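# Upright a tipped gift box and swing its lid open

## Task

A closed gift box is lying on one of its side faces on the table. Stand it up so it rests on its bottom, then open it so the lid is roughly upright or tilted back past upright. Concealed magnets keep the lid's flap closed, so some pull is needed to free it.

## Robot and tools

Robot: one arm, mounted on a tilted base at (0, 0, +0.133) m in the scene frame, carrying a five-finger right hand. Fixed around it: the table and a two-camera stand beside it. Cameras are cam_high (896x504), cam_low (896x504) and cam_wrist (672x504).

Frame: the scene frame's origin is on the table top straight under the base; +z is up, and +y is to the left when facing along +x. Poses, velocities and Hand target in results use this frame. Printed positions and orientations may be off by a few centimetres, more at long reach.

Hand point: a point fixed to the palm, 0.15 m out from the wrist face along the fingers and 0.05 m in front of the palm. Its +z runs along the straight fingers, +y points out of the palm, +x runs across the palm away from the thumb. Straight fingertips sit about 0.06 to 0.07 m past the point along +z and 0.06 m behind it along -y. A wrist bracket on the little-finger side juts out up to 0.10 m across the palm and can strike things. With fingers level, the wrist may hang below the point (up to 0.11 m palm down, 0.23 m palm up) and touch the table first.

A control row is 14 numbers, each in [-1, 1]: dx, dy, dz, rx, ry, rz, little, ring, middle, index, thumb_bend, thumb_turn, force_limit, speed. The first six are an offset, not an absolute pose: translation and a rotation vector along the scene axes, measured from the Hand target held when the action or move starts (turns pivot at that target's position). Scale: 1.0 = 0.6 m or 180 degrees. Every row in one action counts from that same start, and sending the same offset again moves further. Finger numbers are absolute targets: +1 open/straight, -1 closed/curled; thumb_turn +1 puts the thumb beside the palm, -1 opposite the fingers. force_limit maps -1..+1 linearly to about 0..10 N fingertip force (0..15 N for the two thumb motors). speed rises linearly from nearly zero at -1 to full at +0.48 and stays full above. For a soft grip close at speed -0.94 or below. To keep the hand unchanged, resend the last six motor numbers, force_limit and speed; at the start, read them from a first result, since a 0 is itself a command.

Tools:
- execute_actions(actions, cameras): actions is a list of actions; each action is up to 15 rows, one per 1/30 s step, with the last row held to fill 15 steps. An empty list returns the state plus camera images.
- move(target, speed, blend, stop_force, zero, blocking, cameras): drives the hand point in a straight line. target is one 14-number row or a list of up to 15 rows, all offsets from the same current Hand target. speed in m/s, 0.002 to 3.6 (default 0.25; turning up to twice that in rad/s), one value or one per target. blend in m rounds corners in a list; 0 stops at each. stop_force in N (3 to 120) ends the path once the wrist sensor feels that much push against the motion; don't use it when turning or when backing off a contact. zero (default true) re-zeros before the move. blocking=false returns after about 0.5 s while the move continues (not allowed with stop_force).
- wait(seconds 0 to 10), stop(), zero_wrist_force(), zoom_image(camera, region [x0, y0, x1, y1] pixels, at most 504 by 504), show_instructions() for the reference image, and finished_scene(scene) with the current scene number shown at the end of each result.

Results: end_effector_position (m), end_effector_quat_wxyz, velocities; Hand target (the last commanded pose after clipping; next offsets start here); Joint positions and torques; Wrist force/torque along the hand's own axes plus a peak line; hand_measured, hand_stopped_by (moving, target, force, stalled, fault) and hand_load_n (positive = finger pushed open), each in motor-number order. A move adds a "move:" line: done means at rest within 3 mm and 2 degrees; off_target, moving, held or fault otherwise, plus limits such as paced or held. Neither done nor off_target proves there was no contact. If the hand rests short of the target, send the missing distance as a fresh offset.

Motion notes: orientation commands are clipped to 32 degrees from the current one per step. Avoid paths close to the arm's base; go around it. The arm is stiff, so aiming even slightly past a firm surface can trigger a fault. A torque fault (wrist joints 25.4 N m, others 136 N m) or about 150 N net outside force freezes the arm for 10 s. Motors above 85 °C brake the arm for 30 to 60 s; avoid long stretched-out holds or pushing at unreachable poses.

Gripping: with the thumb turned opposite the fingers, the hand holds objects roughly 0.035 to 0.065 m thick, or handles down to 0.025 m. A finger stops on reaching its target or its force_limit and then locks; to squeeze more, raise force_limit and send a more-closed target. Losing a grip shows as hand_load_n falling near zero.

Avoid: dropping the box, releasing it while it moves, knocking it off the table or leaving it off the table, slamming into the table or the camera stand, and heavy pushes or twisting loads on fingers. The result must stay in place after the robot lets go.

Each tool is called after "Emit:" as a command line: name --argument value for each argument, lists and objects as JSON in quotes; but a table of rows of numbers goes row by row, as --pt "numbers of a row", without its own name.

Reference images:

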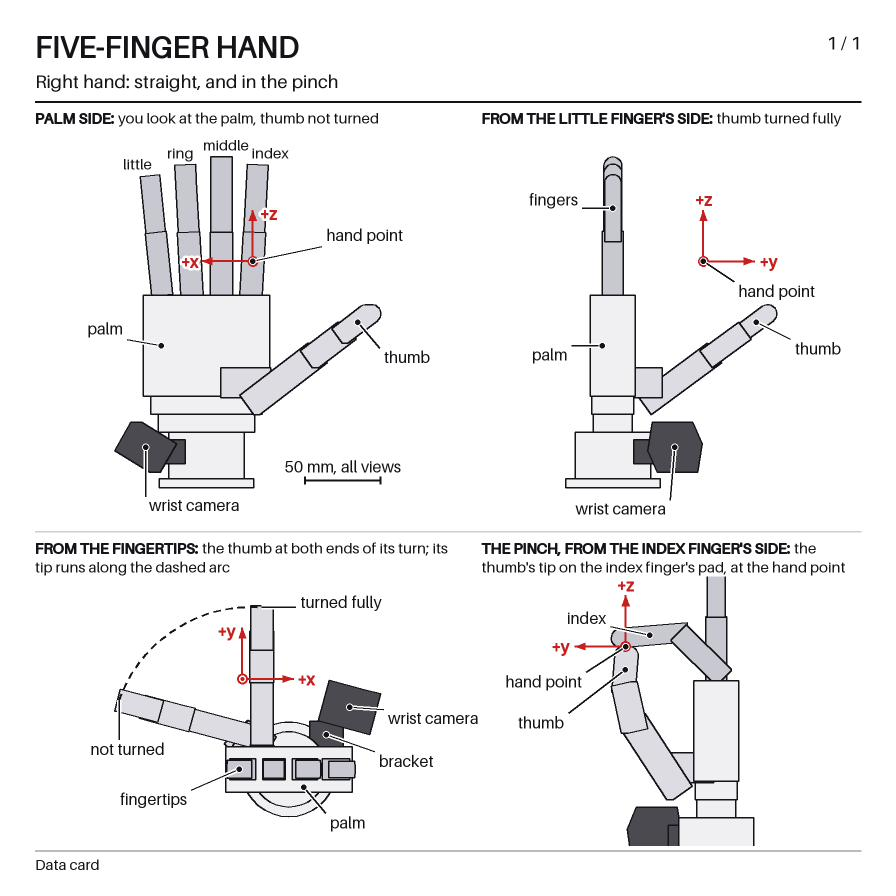

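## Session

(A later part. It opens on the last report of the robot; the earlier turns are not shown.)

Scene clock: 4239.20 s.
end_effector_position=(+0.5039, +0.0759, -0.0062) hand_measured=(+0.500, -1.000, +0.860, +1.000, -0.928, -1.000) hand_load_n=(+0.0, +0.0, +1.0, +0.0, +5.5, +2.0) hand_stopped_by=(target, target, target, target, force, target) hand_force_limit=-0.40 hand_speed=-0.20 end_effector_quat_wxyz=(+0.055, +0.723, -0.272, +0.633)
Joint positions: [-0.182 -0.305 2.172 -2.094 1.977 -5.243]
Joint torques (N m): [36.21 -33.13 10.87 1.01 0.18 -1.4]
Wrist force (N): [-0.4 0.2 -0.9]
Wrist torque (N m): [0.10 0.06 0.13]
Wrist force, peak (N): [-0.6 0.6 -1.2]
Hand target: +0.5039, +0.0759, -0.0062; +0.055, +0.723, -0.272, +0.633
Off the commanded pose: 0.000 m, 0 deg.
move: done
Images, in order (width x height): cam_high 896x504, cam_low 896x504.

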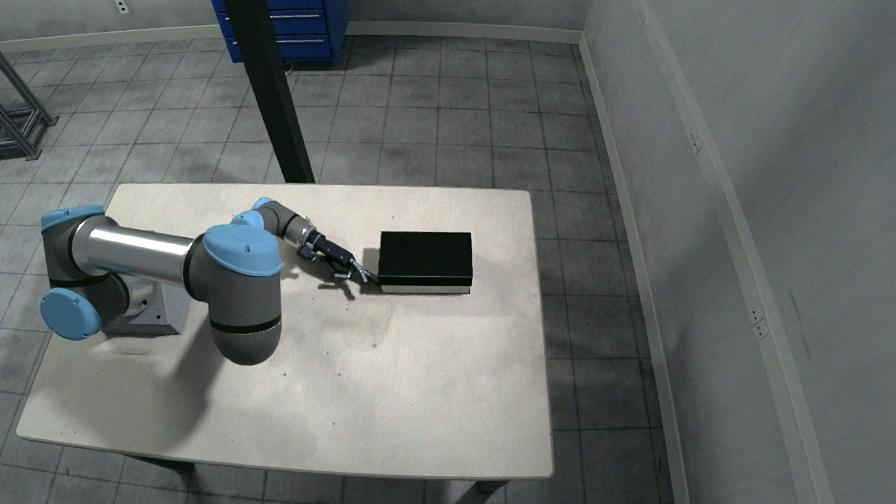

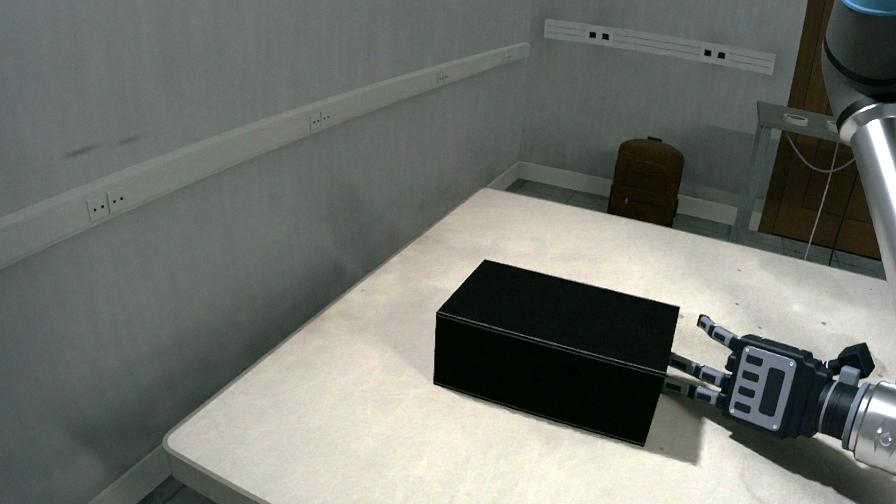

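Emit:
move --target '[0, -0.0033, 0, 0, 0, 0, 0.5, -1, 0.86, 1, -1, -1, -0.4, -0.2]' --speed 0.01

Emit:
move --target '[0, -0.0033, 0, 0, 0, 0, 0.5, -1, 0.86, 1, -1, -1, -0.4, -0.2]' --speed 0.01 --cameras '["cam_low", "cam_high"]'

Emit:
zoom_image --camera "cam_low" --region '[670, 300, 710, 340]'

Emit:
zoom_image --camera "cam_high" --region '[369, 273, 385, 289]'

Scene clock: 4254.70 s.
end_effector_position=(+0.5039, +0.0739, -0.0062) hand_measured=(+0.500, -1.000, +0.860, +1.000, -0.928, -1.000) hand_load_n=(+0.0, +0.0, +0.5, +0.0, +5.5, +2.0) hand_stopped_by=(target, target, target, target, force, target) hand_force_limit=-0.40 hand_speed=-0.20 end_effector_quat_wxyz=(+0.055, +0.723, -0.272, +0.633)
Joint positions: [-0.187 -0.308 2.176 -2.094 1.972 -5.242]
Joint torques (N m): [29.61 -30.79 8.47 1.27 -2.47 1.37]
Wrist force (N): [-0.5 0.0 -0.6]
Wrist torque (N m): [0.05 0.06 0.02]
Wrist force, peak (N): [-0.6 0.7 -1.2]
Hand target: +0.5039, +0.0739, -0.0062; +0.055, +0.723, -0.272, +0.633
Off the commanded pose: 0.000 m, 0 deg.
move: done

Scene clock: 4255.40 s.
end_effector_position=(+0.5039, +0.0719, -0.0062) hand_measured=(+0.500, -1.000, +0.860, +1.000, -0.928, -1.000) hand_load_n=(+0.0, +0.0, +0.5, +0.0, +5.5, +1.5) hand_stopped_by=(target, target, target, target, force, target) hand_force_limit=-0.40 hand_speed=-0.20 end_effector_quat_wxyz=(+0.055, +0.723, -0.272, +0.633)
Joint positions: [-0.191 -0.312 2.18 -2.093 1.968 -5.241]
Joint torques (N m): [29.77 -30.61 8.26 1.06 -2.56 1.4]
Wrist force (N): [-0.5 0.3 -0.6]
Wrist torque (N m): [0.09 0.08 0.03]
Wrist force, peak (N): [-0.6 0.6 -1.0]
Hand target: +0.5039, +0.0720, -0.0062; +0.055, +0.723, -0.272, +0.633
Off the commanded pose: 0.000 m, 0 deg.
move: done
Images, in order (width x height): cam_high 896x504, cam_low 896x504.

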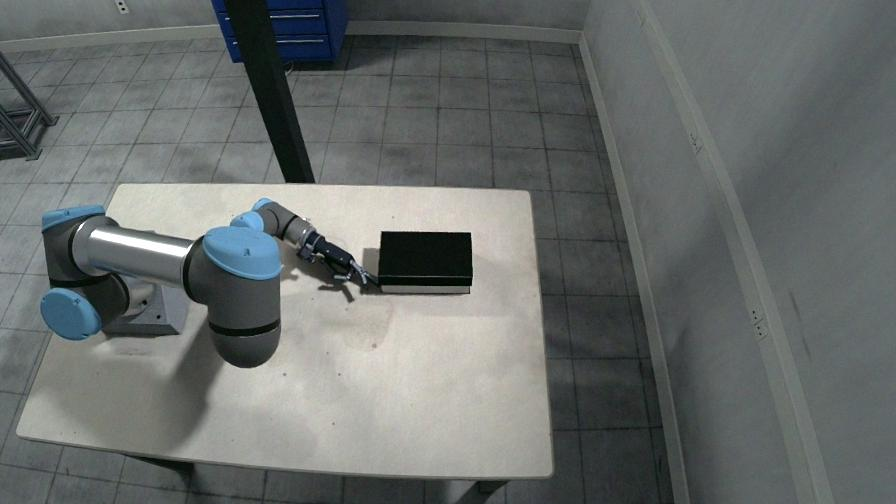

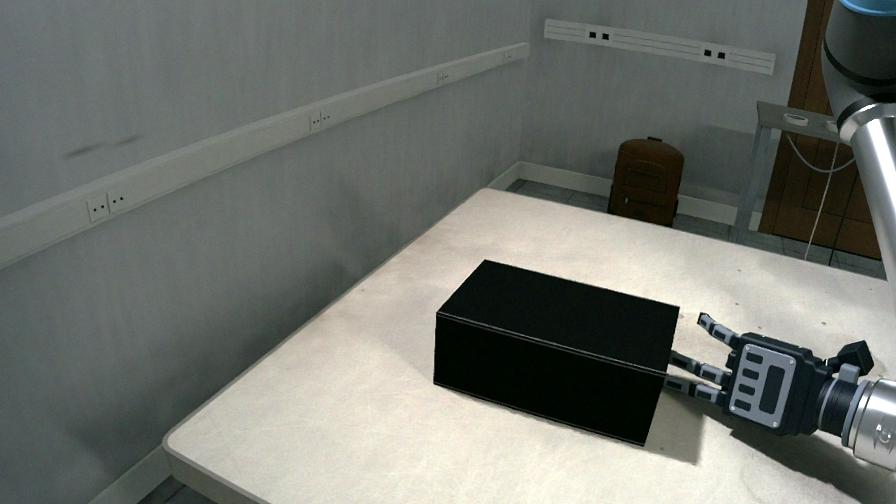

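Scaled by 12.600 from the camera's 896x504 image, which has a finer 1280x720 frame.

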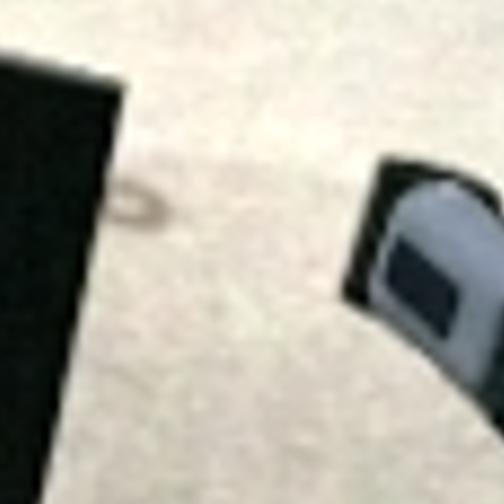

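Scaled by 31.500 from the camera's 896x504 image, which has a finer 1280x720 frame.

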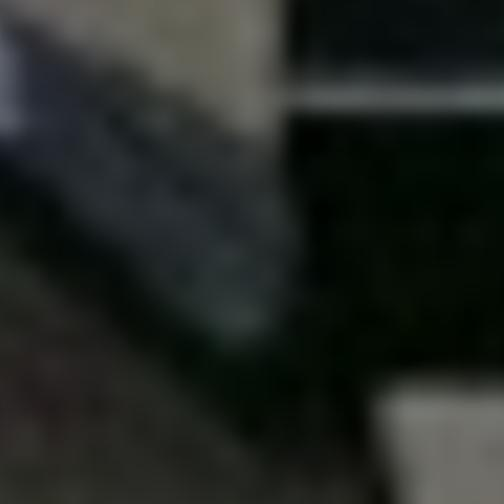

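Emit:
move --target '[0, -0.0025, 0, 0, 0, 0, 0.5, -1, 0.86, 1, -1, -1, -0.4, -0.2]' --speed 0.01

Emit:
move --target '[0, -0.0025, 0, 0, 0, 0, 0.5, -1, 0.86, 1, -1, -1, -0.4, -0.2]' --speed 0.01 --cameras '["cam_low", "cam_high"]'

Emit:
zoom_image --camera "cam_low" --region '[670, 300, 710, 340]'

Emit:
zoom_image --camera "cam_high" --region '[369, 273, 385, 289]'

Scene clock: 4261.70 s.
end_effector_position=(+0.5039, +0.0704, -0.0062) hand_measured=(+0.500, -1.000, +0.860, +1.000, -0.928, -1.000) hand_load_n=(+0.0, +0.0, +1.0, +0.0, +6.0, +2.0) hand_stopped_by=(target, target, target, target, force, target) hand_force_limit=-0.40 hand_speed=-0.20 end_effector_quat_wxyz=(+0.055, +0.723, -0.272, +0.633)
Joint positions: [-0.194 -0.314 2.182 -2.093 1.965 -5.24]
Joint torques (N m): [28.47 -32.14 8.91 1.17 -2.74 1.35]
Wrist force (N): [-0.5 0.2 -0.8]
Wrist torque (N m): [0.09 0.06 0.03]
Wrist force, peak (N): [-0.9 0.4 -1.1]
Hand target: +0.5039, +0.0705, -0.0062; +0.055, +0.723, -0.272, +0.633
Off the commanded pose: 0.000 m, 0 deg.
move: done

Scene clock: 4262.40 s.
end_effector_position=(+0.5039, +0.0689, -0.0062) hand_measured=(+0.500, -1.000, +0.860, +1.000, -0.928, -1.000) hand_load_n=(+0.0, +0.0, +1.0, +0.0, +5.5, +2.0) hand_stopped_by=(target, target, target, target, force, target) hand_force_limit=-0.40 hand_speed=-0.20 end_effector_quat_wxyz=(+0.055, +0.723, -0.272, +0.633)
Joint positions: [-0.198 -0.317 2.185 -2.093 1.962 -5.239]
Joint torques (N m): [28.38 -30.95 9.04 1.17 -2.81 1.36]
Wrist force (N): [-0.7 0.2 -0.7]
Wrist torque (N m): [0.09 0.10 0.02]
Wrist force, peak (N): [-0.7 0.2 -1.2]
Hand target: +0.5039, +0.0690, -0.0062; +0.055, +0.723, -0.272, +0.633
Off the commanded pose: 0.000 m, 0 deg.
move: done
Images, in order (width x height): cam_high 896x504, cam_low 896x504.

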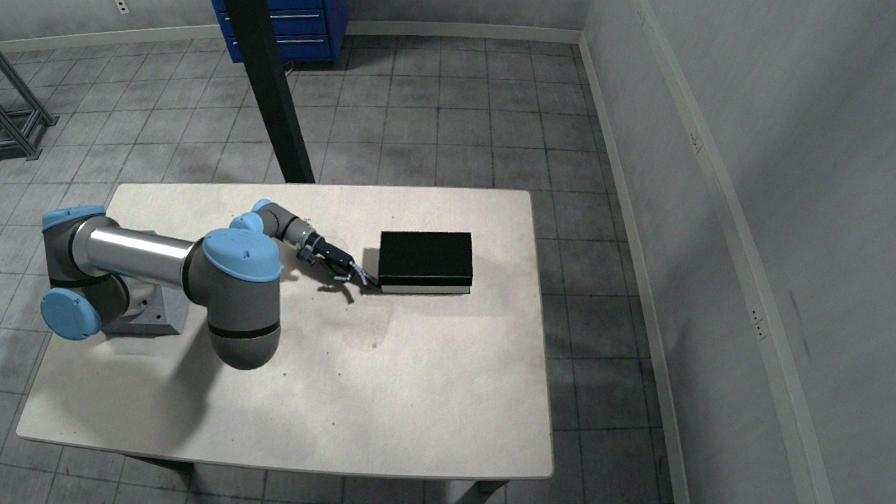

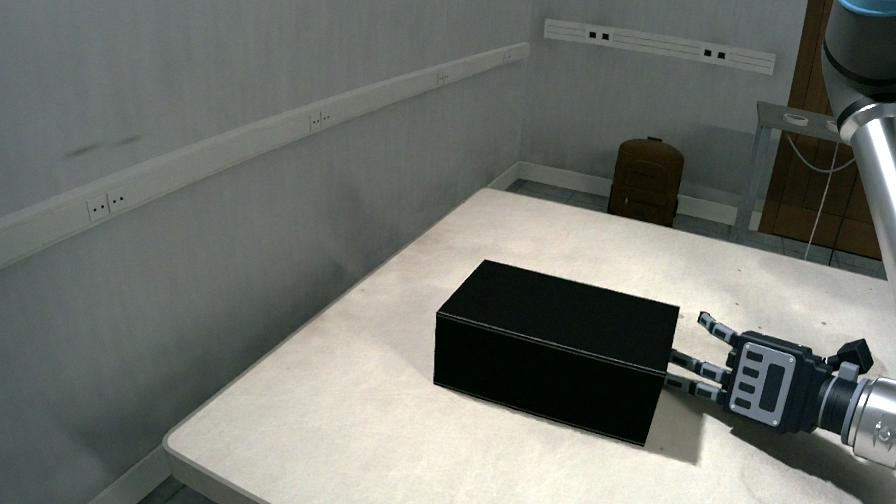

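Scaled by 12.600 from the camera's 896x504 image, which has a finer 1280x720 frame.

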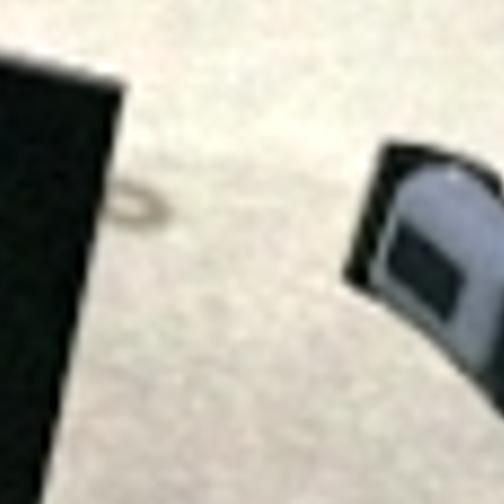

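Scaled by 31.500 from the camera's 896x504 image, which has a finer 1280x720 frame.

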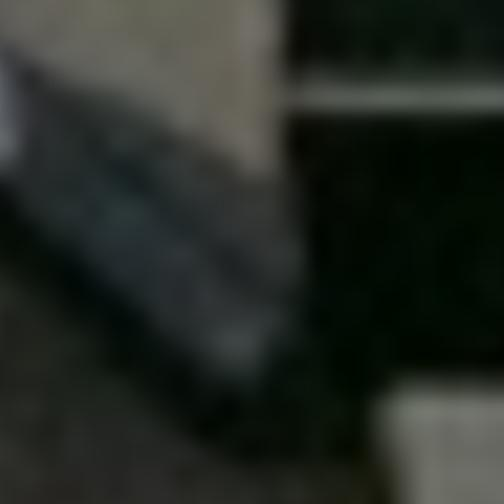

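Emit:
move --target '[0, 0, 0.001, 0, 0, 0, 0.5, -1, 0.86, 1, -1, -1, -0.4, -0.2]' --speed 0.01

Emit:
move --target '[0, 0, 0.001, 0, 0, 0, 0.5, -1, 0.86, 1, -1, -1, -0.4, -0.2]' --speed 0.01

Emit:
move --target '[0, 0, 0.001, 0, 0, 0, 0.5, -1, 0.86, 1, -1, -1, -0.4, -0.2]' --speed 0.01

Emit:
move --target '[0, 0, 0.001, 0, 0, 0, 0.5, -1, 0.86, 1, -1, -1, -0.4, -0.2]' --speed 0.01 --cameras '["cam_low", "cam_high"]'

Emit:
zoom_image --camera "cam_low" --region '[670, 300, 710, 340]'

Emit:
zoom_image --camera "cam_high" --region '[369, 273, 385, 289]'

Scene clock: 4271.17 s.
end_effector_position=(+0.5039, +0.0690, -0.0056) hand_measured=(+0.500, -1.000, +0.860, +1.000, -0.928, -1.000) hand_load_n=(+0.0, +0.0, +1.0, +0.0, +5.5, +2.0) hand_stopped_by=(target, target, target, target, force, target) hand_force_limit=-0.40 hand_speed=-0.20 end_effector_quat_wxyz=(+0.055, +0.723, -0.272, +0.633)
Joint positions: [-0.196 -0.318 2.185 -2.092 1.963 -5.24]
Joint torques (N m): [36.02 -33.76 11.11 1.13 0.19 -1.36]
Wrist force (N): [-0.8 0.0 -0.8]
Wrist torque (N m): [0.06 0.11 0.02]
Wrist force, peak (N): [-0.9 0.4 -1.0]
Hand target: +0.5039, +0.0690, -0.0056; +0.055, +0.723, -0.272, +0.633
Off the commanded pose: 0.000 m, 0 deg.
move: done

Scene clock: 4271.87 s.
end_effector_position=(+0.5039, +0.0690, -0.0050) hand_measured=(+0.500, -1.000, +0.860, +1.000, -0.928, -1.000) hand_load_n=(+0.0, +0.0, +1.0, +0.0, +6.0, +2.0) hand_stopped_by=(target, target, target, target, force, target) hand_force_limit=-0.40 hand_speed=-0.20 end_effector_quat_wxyz=(+0.055, +0.723, -0.272, +0.633)
Joint positions: [-0.195 -0.32 2.186 -2.092 1.964 -5.24]
Joint torques (N m): [36.03 -33.37 10.6 1.02 0.16 -1.2]
Wrist force (N): [-0.9 0.3 -1.1]
Wrist torque (N m): [0.12 0.14 0.06]
Wrist force, peak (N): [-0.9 0.3 -1.1]
Hand target: +0.5039, +0.0690, -0.0050; +0.055, +0.723, -0.272, +0.633
Off the commanded pose: 0.000 m, 0 deg.
move: done

Scene clock: 4272.57 s.
end_effector_position=(+0.5039, +0.0690, -0.0044) hand_measured=(+0.500, -1.000, +0.860, +1.000, -0.928, -1.000) hand_load_n=(+0.0, +0.0, +0.5, +0.0, +5.5, +2.0) hand_stopped_by=(target, target, target, target, force, target) hand_force_limit=-0.40 hand_speed=-0.20 end_effector_quat_wxyz=(+0.055, +0.723, -0.272, +0.633)
Joint positions: [-0.193 -0.321 2.186 -2.091 1.966 -5.241]
Joint torques (N m): [36.45 -33.13 11.24 1.12 0.22 -1.2]
Wrist force (N): [-0.5 0.5 -0.7]
Wrist torque (N m): [0.14 0.06 0.12]
Wrist force, peak (N): [-0.8 0.6 -0.9]
Hand target: +0.5039, +0.0690, -0.0044; +0.055, +0.723, -0.272, +0.633
Off the commanded pose: 0.000 m, 0 deg.
move: done

Scene clock: 4273.27 s.
end_effector_position=(+0.5039, +0.0690, -0.0038) hand_measured=(+0.500, -1.000, +0.860, +1.000, -0.928, -1.000) hand_load_n=(+0.0, +0.0, +0.5, +0.0, +5.5, +2.0) hand_stopped_by=(target, target, target, target, force, target) hand_force_limit=-0.40 hand_speed=-0.20 end_effector_quat_wxyz=(+0.055, +0.723, -0.272, +0.633)
Joint positions: [-0.192 -0.322 2.187 -2.09 1.967 -5.241]
Joint torques (N m): [36.6 -33.99 10.61 1.01 0.24 -1.24]
Wrist force (N): [-0.5 0.8 -0.7]
Wrist torque (N m): [0.18 0.07 0.14]
Wrist force, peak (N): [-0.4 0.6 -1.3]
Hand target: +0.5039, +0.0690, -0.0038; +0.055, +0.723, -0.272, +0.633
Off the commanded pose: 0.000 m, 0 deg.
move: done
Images, in order (width x height): cam_high 896x504, cam_low 896x504.

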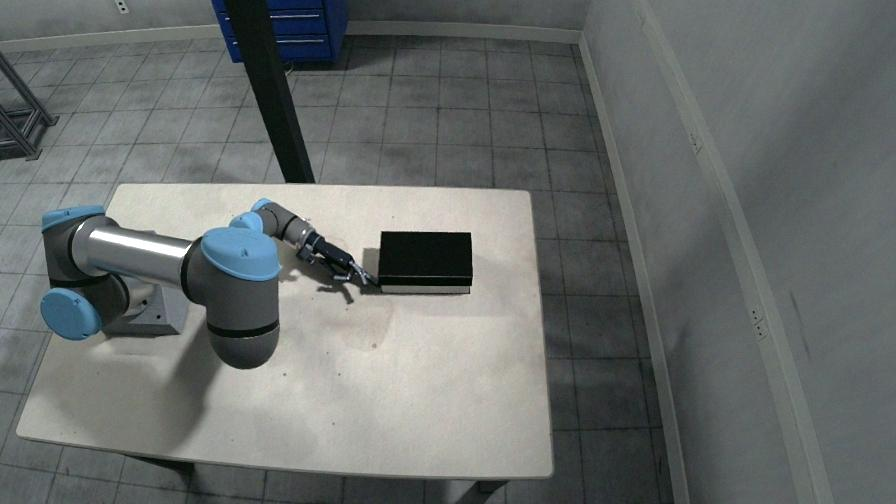

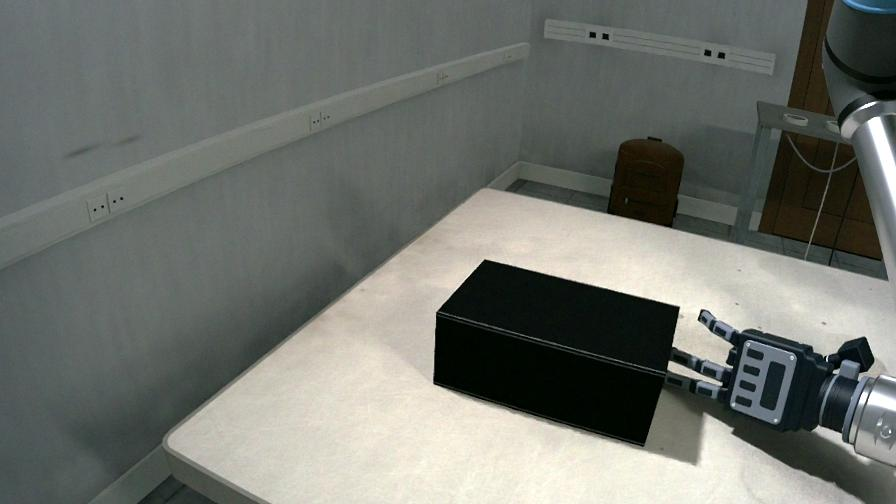

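Scaled by 12.600 from the camera's 896x504 image, which has a finer 1280x720 frame.

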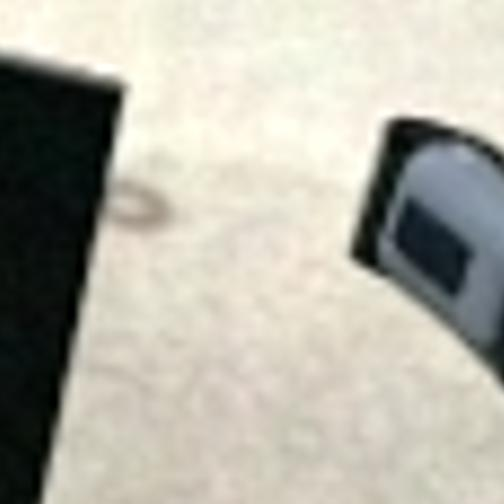

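Scaled by 31.500 from the camera's 896x504 image, which has a finer 1280x720 frame.

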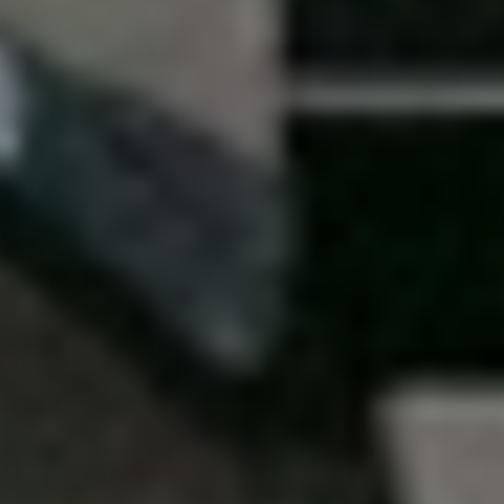

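Emit:
move --target '[0, 0, 0.01, 0, 0, 0, 0.5, -1, 0.86, 1, -1, -1, -0.4, -0.2]' --speed 0.01 --stop_force 3

Emit:
move --target '[0, -0.005, 0, 0, 0, 0, 0.5, -1, 0.86, 1, -1, -1, -0.4, -0.2]' --speed 0.01 --cameras '["cam_low", "cam_high"]'

Emit:
zoom_image --camera "cam_low" --region '[670, 300, 710, 340]'

Emit:
zoom_image --camera "cam_high" --region '[369, 273, 385, 289]'

Scene clock: 4320.23 s.
end_effector_position=(+0.5039, +0.0690, +0.0022) hand_measured=(+0.500, -1.000, +0.860, +1.000, -0.928, -1.000) hand_load_n=(+0.0, +0.0, +0.5, +0.0, +5.5, +2.0) hand_stopped_by=(target, target, target, target, force, target) hand_force_limit=-0.40 hand_speed=-0.20 end_effector_quat_wxyz=(+0.055, +0.723, -0.272, +0.633)
Joint positions: [-0.178 -0.335 2.191 -2.083 1.981 -5.244]
Joint torques (N m): [23.89 -18.79 -1.33 -3.06 -3.26 0.49]
Wrist force (N): [-0.8 0.1 -0.7]
Wrist torque (N m): [0.08 0.07 0.11]
Wrist force, peak (N): [-0.9 0.8 -1.0]
Hand target: +0.5039, +0.0690, +0.0022; +0.055, +0.723, -0.272, +0.633
Off the commanded pose: 0.000 m, 0 deg.
move: done

Scene clock: 4320.93 s.
end_effector_position=(+0.5039, +0.0659, +0.0022) hand_measured=(+0.500, -1.000, +0.860, +1.000, -0.928, -1.000) hand_load_n=(+0.0, +0.0, +1.0, +0.0, +6.0, +2.0) hand_stopped_by=(target, target, target, target, force, target) hand_force_limit=-0.40 hand_speed=-0.20 end_effector_quat_wxyz=(+0.055, +0.723, -0.272, +0.633)
Joint positions: [-0.185 -0.34 2.197 -2.083 1.974 -5.243]
Joint torques (N m): [32.68 -28.87 5.98 0.97 -2.26 1.25]
Wrist force (N): [-1.3 0.1 -0.6]
Wrist torque (N m): [0.13 0.06 -0.01]
Wrist force, peak (N): [-1.4 -0.1 -0.8]
Hand target: +0.5039, +0.0660, +0.0022; +0.055, +0.723, -0.272, +0.633
Off the commanded pose: 0.000 m, 0 deg.
move: done
Images, in order (width x height): cam_high 896x504, cam_low 896x504.

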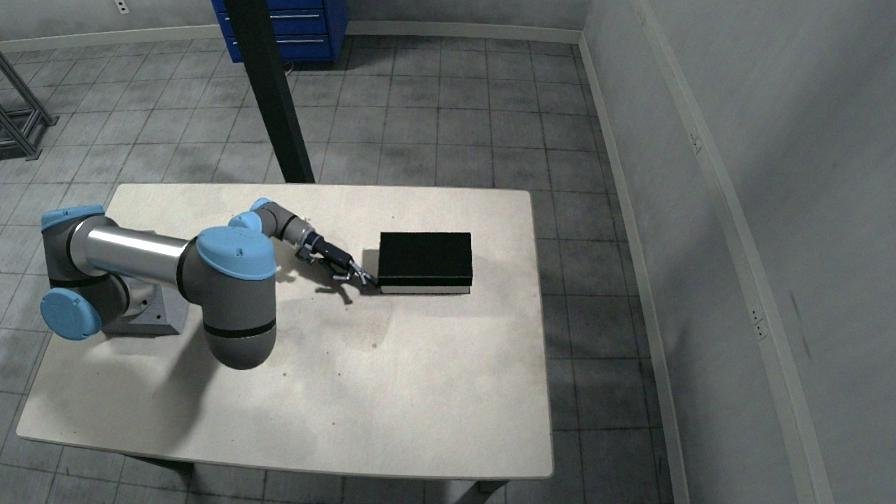

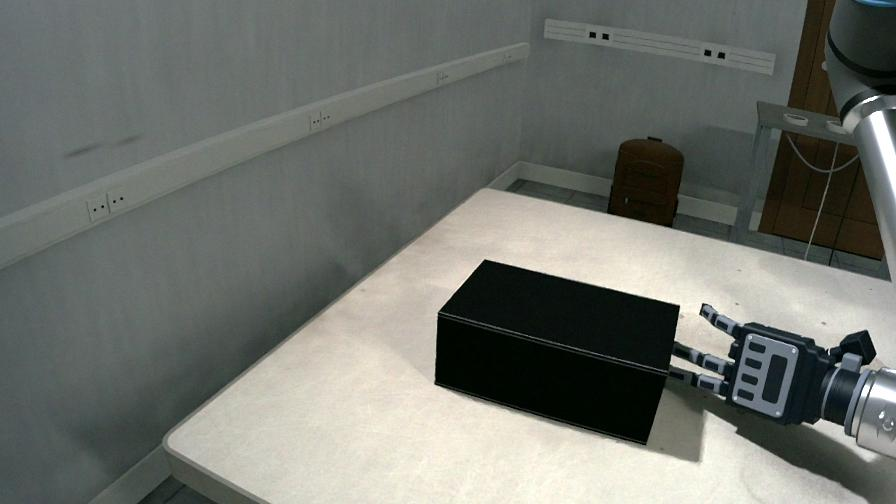

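Scaled by 12.600 from the camera's 896x504 image, which has a finer 1280x720 frame.

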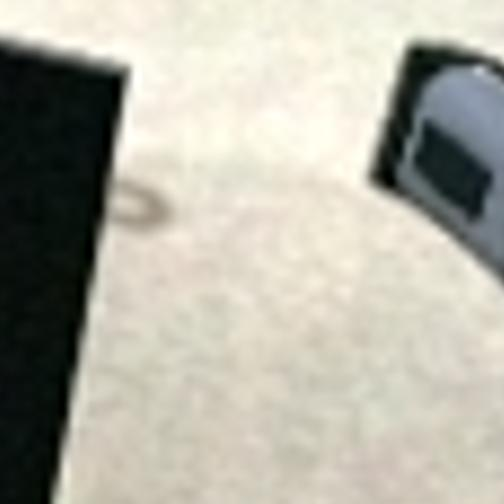

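Scaled by 31.500 from the camera's 896x504 image, which has a finer 1280x720 frame.

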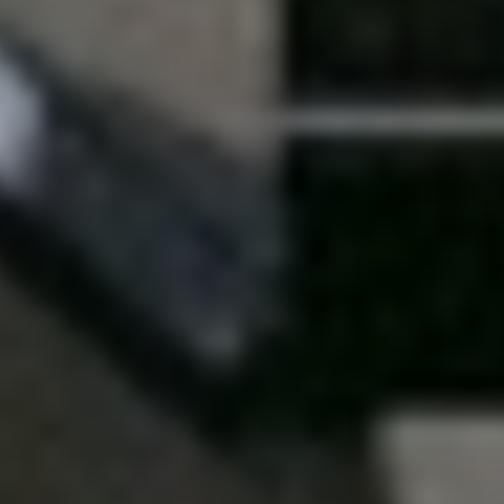

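Emit:
move --pt "0 0.0012 0 0 0 0 0.5 -1 0.86 1 -1 -1 -0.4 -0.2" --pt "0 0.0012 -0.014 0 0 0 0.5 -1 0.86 1 -1 -1 -0.4 -0.2" --speed 0.01

Emit:
move --target '[0, -0.0054, 0, 0, 0, 0, 0.5, -1, 0.86, 1, -1, -1, -0.4, -0.2]' --speed 0.01 --cameras '["cam_low", "cam_high"]'

Emit:
zoom_image --camera "cam_low" --region '[670, 300, 710, 340]'

Emit:
zoom_image --camera "cam_high" --region '[369, 273, 385, 289]'

Scene clock: 4337.30 s.
end_effector_position=(+0.5039, +0.0667, -0.0063) hand_measured=(+0.500, -1.000, +0.860, +1.000, -0.928, -1.000) hand_load_n=(+0.0, +0.0, +1.0, +0.0, +6.0, +2.0) hand_stopped_by=(target, target, target, target, force, target) hand_force_limit=-0.40 hand_speed=-0.20 end_effector_quat_wxyz=(+0.055, +0.723, -0.272, +0.633)
Joint positions: [-0.203 -0.321 2.189 -2.093 1.957 -5.238]
Joint torques (N m): [36.52 -30.5 3.23 -2.76 -1.55 1.04]
Wrist force (N): [-0.7 0.3 -0.8]
Wrist torque (N m): [0.10 0.11 0.02]
Wrist force, peak (N): [-1.4 0.3 -1.1]
Hand target: +0.5039, +0.0667, -0.0062; +0.055, +0.723, -0.272, +0.633
Off the commanded pose: 0.000 m, 0 deg.
move: done

Scene clock: 4338.00 s.
end_effector_position=(+0.5039, +0.0634, -0.0062) hand_measured=(+0.500, -1.000, +0.860, +1.000, -0.928, -1.000) hand_load_n=(+0.0, +0.5, +0.5, +0.0, +5.5, +1.5) hand_stopped_by=(target, target, target, target, force, target) hand_force_limit=-0.40 hand_speed=-0.20 end_effector_quat_wxyz=(+0.055, +0.723, -0.272, +0.633)
Joint positions: [-0.21 -0.327 2.195 -2.092 1.95 -5.237]
Joint torques (N m): [33 -26.97 6.17 1.13 -2.09 1.25]
Wrist force (N): [-0.3 0.3 -0.9]
Wrist torque (N m): [0.11 0.04 0.04]
Wrist force, peak (N): [-0.8 0.3 -1.0]
Hand target: +0.5039, +0.0634, -0.0062; +0.055, +0.723, -0.272, +0.633
Off the commanded pose: 0.000 m, 0 deg.
move: done
Images, in order (width x height): cam_high 896x504, cam_low 896x504.

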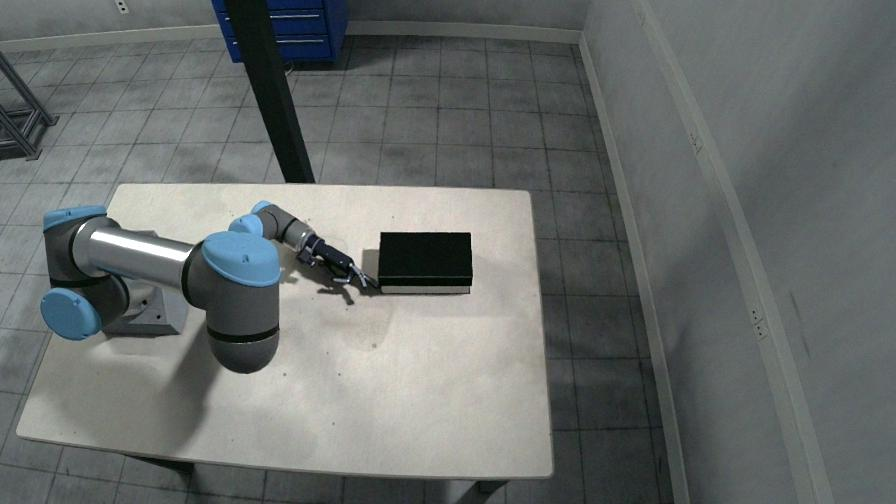

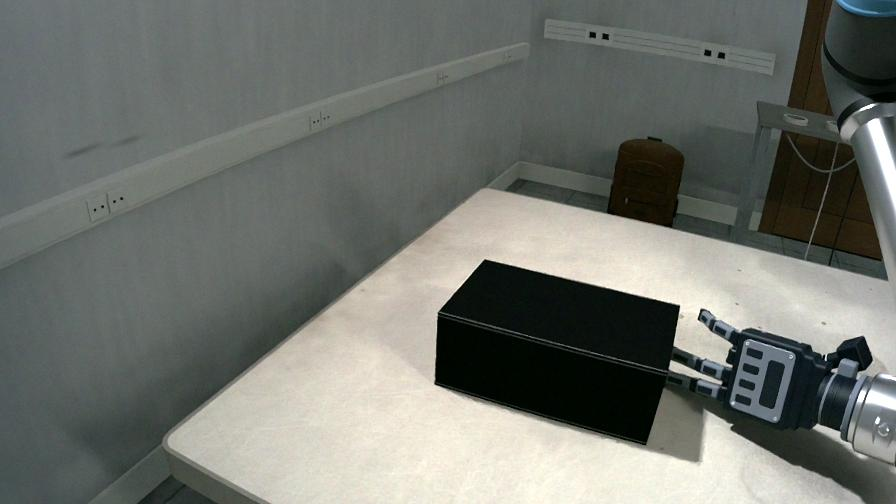

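Scaled by 12.600 from the camera's 896x504 image, which has a finer 1280x720 frame.

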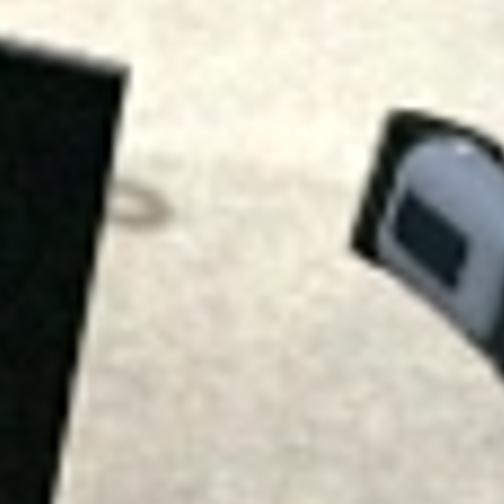

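Scaled by 31.500 from the camera's 896x504 image, which has a finer 1280x720 frame.

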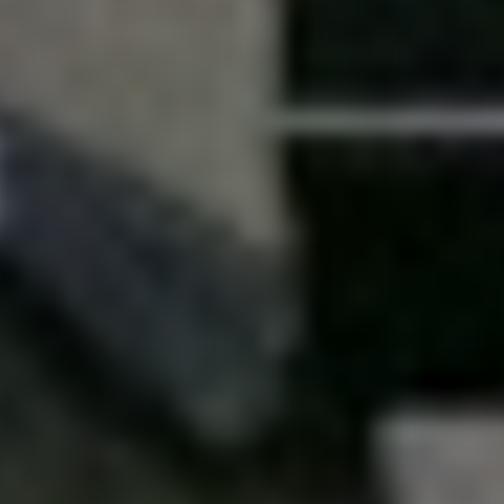

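Emit:
move --pt "0 0 -0.0011 0 0 0 0.5 -1 0.86 1 -1 -1 -0.4 -0.2" --pt "0 -0.005 -0.0011 0 0 0 0.5 -1 0.86 1 -1 -1 -0.4 -0.2" --speed 0.01

Emit:
move --target '[0, -0.005, 0, 0, 0, 0, 0.5, -1, 0.86, 1, -1, -1, -0.4, -0.2]' --speed 0.01 --cameras '["cam_low", "cam_high"]'

Emit:
zoom_image --camera "cam_low" --region '[670, 300, 710, 340]'

Emit:
zoom_image --camera "cam_high" --region '[369, 275, 385, 291]'

Scene clock: 4348.13 s.
end_effector_position=(+0.5039, +0.0604, -0.0069) hand_measured=(+0.500, -1.000, +0.860, +1.000, -0.928, -1.000) hand_load_n=(+0.0, +0.0, +0.5, +0.0, +5.5, +2.0) hand_stopped_by=(target, target, target, target, force, target) hand_force_limit=-0.40 hand_speed=-0.20 end_effector_quat_wxyz=(+0.055, +0.723, -0.272, +0.633)
Joint positions: [-0.218 -0.331 2.2 -2.092 1.942 -5.235]
Joint torques (N m): [35.3 -25.07 4.88 1.25 -1.6 1.09]
Wrist force (N): [-0.6 0.5 -0.7]
Wrist torque (N m): [0.16 0.12 0.04]
Wrist force, peak (N): [-0.6 0.8 -1.1]
Hand target: +0.5039, +0.0604, -0.0068; +0.055, +0.723, -0.272, +0.633
Off the commanded pose: 0.000 m, 0 deg.
move: done

Scene clock: 4348.83 s.
end_effector_position=(+0.5039, +0.0574, -0.0068) hand_measured=(+0.500, -1.000, +0.860, +1.000, -0.928, -1.000) hand_load_n=(+0.0, +0.0, +1.0, +0.0, +6.0, +2.0) hand_stopped_by=(target, target, target, target, force, target) hand_force_limit=-0.40 hand_speed=-0.20 end_effector_quat_wxyz=(+0.055, +0.723, -0.272, +0.633)
Joint positions: [-0.225 -0.337 2.206 -2.092 1.935 -5.233]
Joint torques (N m): [32.46 -27.38 6.62 1.12 -2.27 1.21]
Wrist force (N): [-0.6 0.5 -0.7]
Wrist torque (N m): [0.15 0.10 0.05]
Wrist force, peak (N): [-0.7 -0.1 -1.2]
Hand target: +0.5039, +0.0574, -0.0068; +0.055, +0.723, -0.272, +0.633
Off the commanded pose: 0.000 m, 0 deg.
move: done
Images, in order (width x height): cam_high 896x504, cam_low 896x504.

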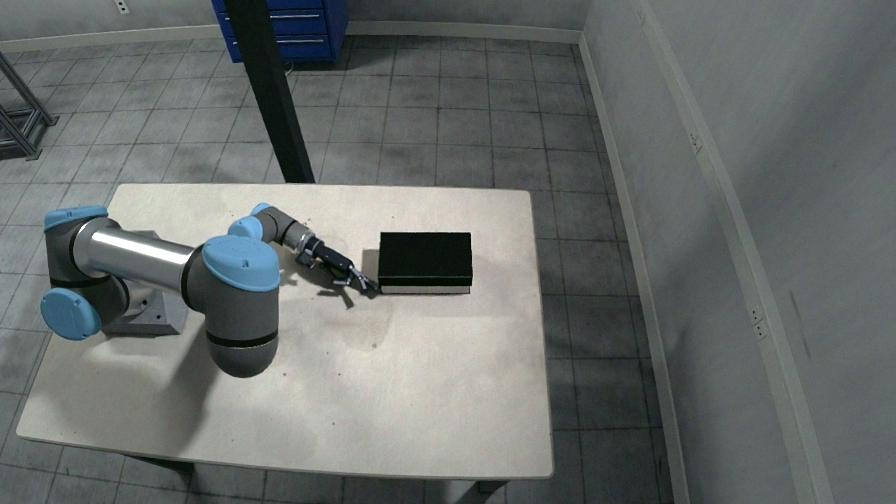

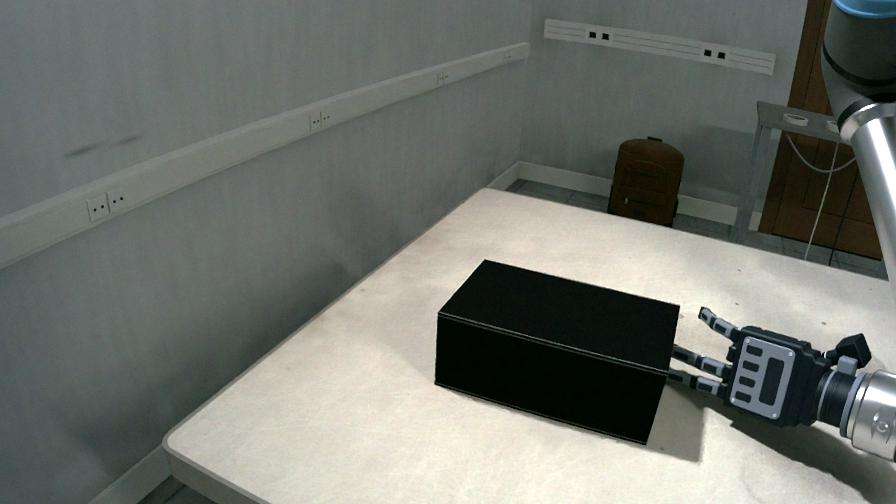

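Scaled by 12.600 from the camera's 896x504 image, which has a finer 1280x720 frame.

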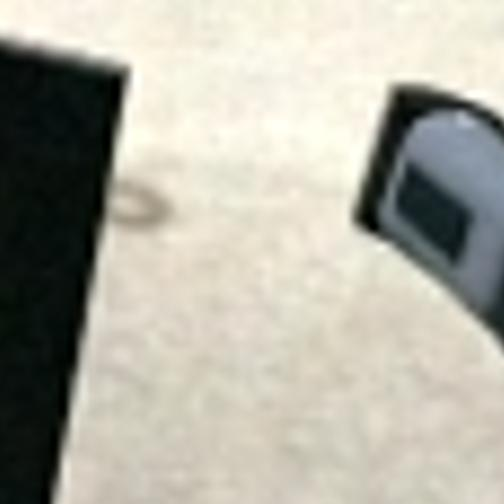

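Scaled by 31.500 from the camera's 896x504 image, which has a finer 1280x720 frame.

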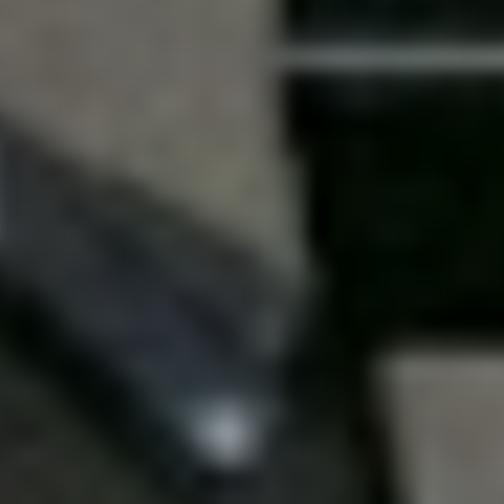

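Emit:
move --target '[0, -0.0017, 0.001, 0, 0, 0, 0.5, -1, 0.86, 1, -1, -1, -0.4, -0.2]' --speed 0.01

Emit:
move --target '[0, 0, 0.001, 0, 0, 0, 0.5, -1, 0.86, 1, -1, -1, -0.4, -0.2]' --speed 0.01

Emit:
move --target '[0, 0, 0.001, 0, 0, 0, 0.5, -1, 0.86, 1, -1, -1, -0.4, -0.2]' --speed 0.01

Emit:
move --target '[0, 0, 0.001, 0, 0, 0, 0.5, -1, 0.86, 1, -1, -1, -0.4, -0.2]' --speed 0.01 --cameras '["cam_low", "cam_high"]'

Emit:
zoom_image --camera "cam_low" --region '[670, 300, 710, 340]'

Emit:
zoom_image --camera "cam_high" --region '[369, 275, 385, 291]'

Scene clock: 4361.20 s.
end_effector_position=(+0.5039, +0.0564, -0.0062) hand_measured=(+0.500, -1.000, +0.860, +1.000, -0.928, -1.000) hand_load_n=(+0.0, +0.0, +1.0, +0.0, +5.5, +1.5) hand_stopped_by=(target, target, target, target, force, target) hand_force_limit=-0.40 hand_speed=-0.20 end_effector_quat_wxyz=(+0.055, +0.723, -0.272, +0.633)
Joint positions: [-0.226 -0.34 2.208 -2.091 1.934 -5.233]
Joint torques (N m): [24.58 -31.17 9.59 1.08 -3.1 1.4]
Wrist force (N): [-0.6 0.5 -0.9]
Wrist torque (N m): [0.14 0.10 0.04]
Wrist force, peak (N): [-0.6 0.5 -1.2]
Hand target: +0.5039, +0.0564, -0.0062; +0.055, +0.723, -0.272, +0.633
Off the commanded pose: 0.000 m, 0 deg.
move: done

Scene clock: 4361.90 s.
end_effector_position=(+0.5039, +0.0564, -0.0056) hand_measured=(+0.500, -1.000, +0.860, +1.000, -0.928, -1.000) hand_load_n=(+0.0, +0.5, +1.0, +0.0, +5.5, +2.0) hand_stopped_by=(target, target, target, target, force, target) hand_force_limit=-0.40 hand_speed=-0.20 end_effector_quat_wxyz=(+0.055, +0.723, -0.272, +0.633)
Joint positions: [-0.224 -0.341 2.208 -2.09 1.936 -5.233]
Joint torques (N m): [36.82 -32.8 11.12 1.13 0.16 -1.37]
Wrist force (N): [-0.7 0.2 -0.8]
Wrist torque (N m): [0.09 0.10 0.04]
Wrist force, peak (N): [-0.6 0.6 -0.9]
Hand target: +0.5039, +0.0564, -0.0056; +0.055, +0.723, -0.272, +0.633
Off the commanded pose: 0.000 m, 0 deg.
move: done

Scene clock: 4362.60 s.
end_effector_position=(+0.5039, +0.0564, -0.0050) hand_measured=(+0.500, -1.000, +0.860, +1.000, -0.928, -1.000) hand_load_n=(+0.0, +0.0, +0.5, +0.0, +6.0, +2.0) hand_stopped_by=(target, target, target, target, force, target) hand_force_limit=-0.40 hand_speed=-0.20 end_effector_quat_wxyz=(+0.055, +0.723, -0.272, +0.633)
Joint positions: [-0.223 -0.342 2.209 -2.089 1.937 -5.233]
Joint torques (N m): [36.93 -32.87 11.57 1.03 0.18 -1.26]
Wrist force (N): [-0.5 0.6 -0.9]
Wrist torque (N m): [0.16 0.08 0.09]
Wrist force, peak (N): [-0.9 0.4 -0.9]
Hand target: +0.5039, +0.0564, -0.0050; +0.055, +0.723, -0.272, +0.633
Off the commanded pose: 0.000 m, 0 deg.
move: done

Scene clock: 4363.30 s.
end_effector_position=(+0.5039, +0.0564, -0.0044) hand_measured=(+0.500, -1.000, +0.860, +1.000, -0.928, -1.000) hand_load_n=(+0.0, +0.0, +1.0, +0.0, +6.0, +2.0) hand_stopped_by=(target, target, target, target, force, target) hand_force_limit=-0.40 hand_speed=-0.20 end_effector_quat_wxyz=(+0.055, +0.723, -0.272, +0.633)
Joint positions: [-0.221 -0.344 2.209 -2.089 1.939 -5.234]
Joint torques (N m): [36.53 -32.89 10.89 1.15 0.18 -1.36]
Wrist force (N): [-0.5 0.4 -1.0]
Wrist torque (N m): [0.14 0.07 0.13]
Wrist force, peak (N): [-0.6 0.4 -1.1]
Hand target: +0.5039, +0.0564, -0.0044; +0.055, +0.723, -0.272, +0.633
Off the commanded pose: 0.000 m, 0 deg.
move: done
Images, in order (width x height): cam_high 896x504, cam_low 896x504.

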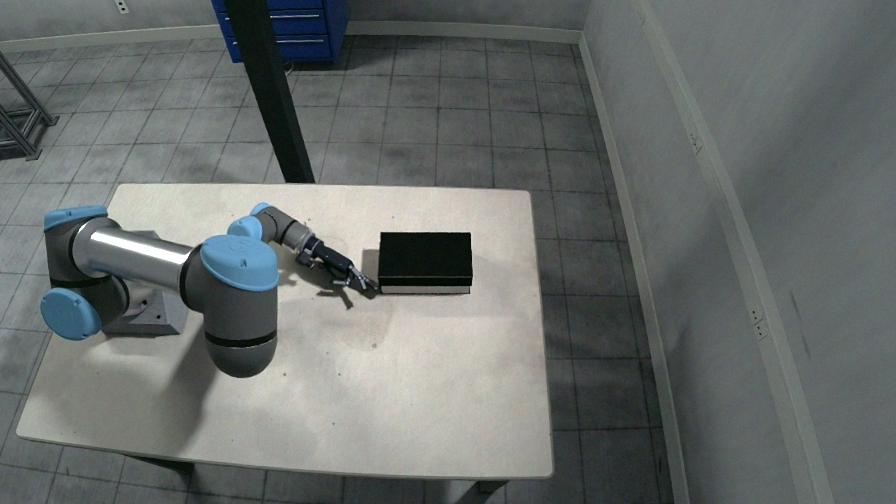

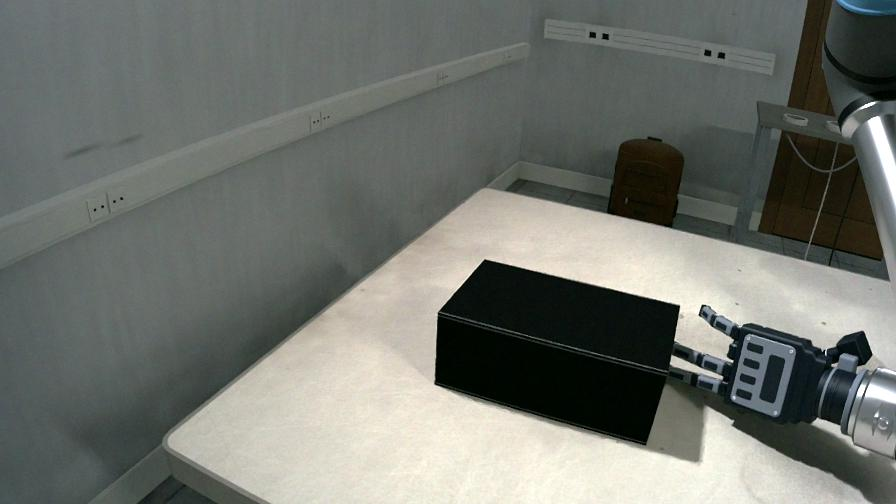

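Scaled by 12.600 from the camera's 896x504 image, which has a finer 1280x720 frame.

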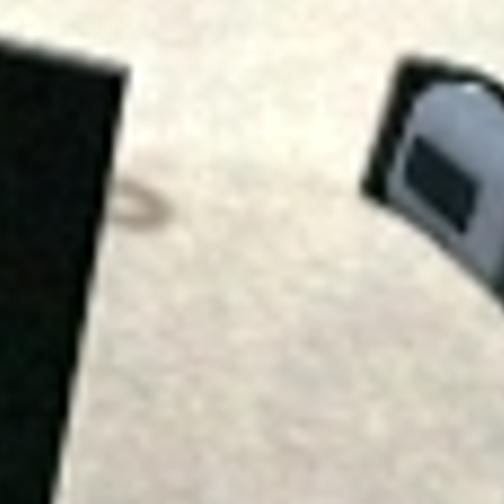

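Scaled by 31.500 from the camera's 896x504 image, which has a finer 1280x720 frame.

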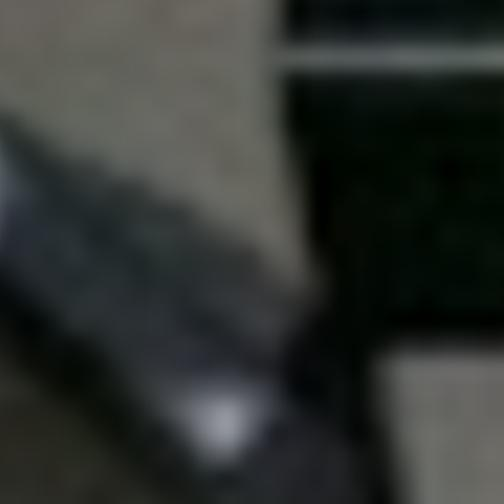

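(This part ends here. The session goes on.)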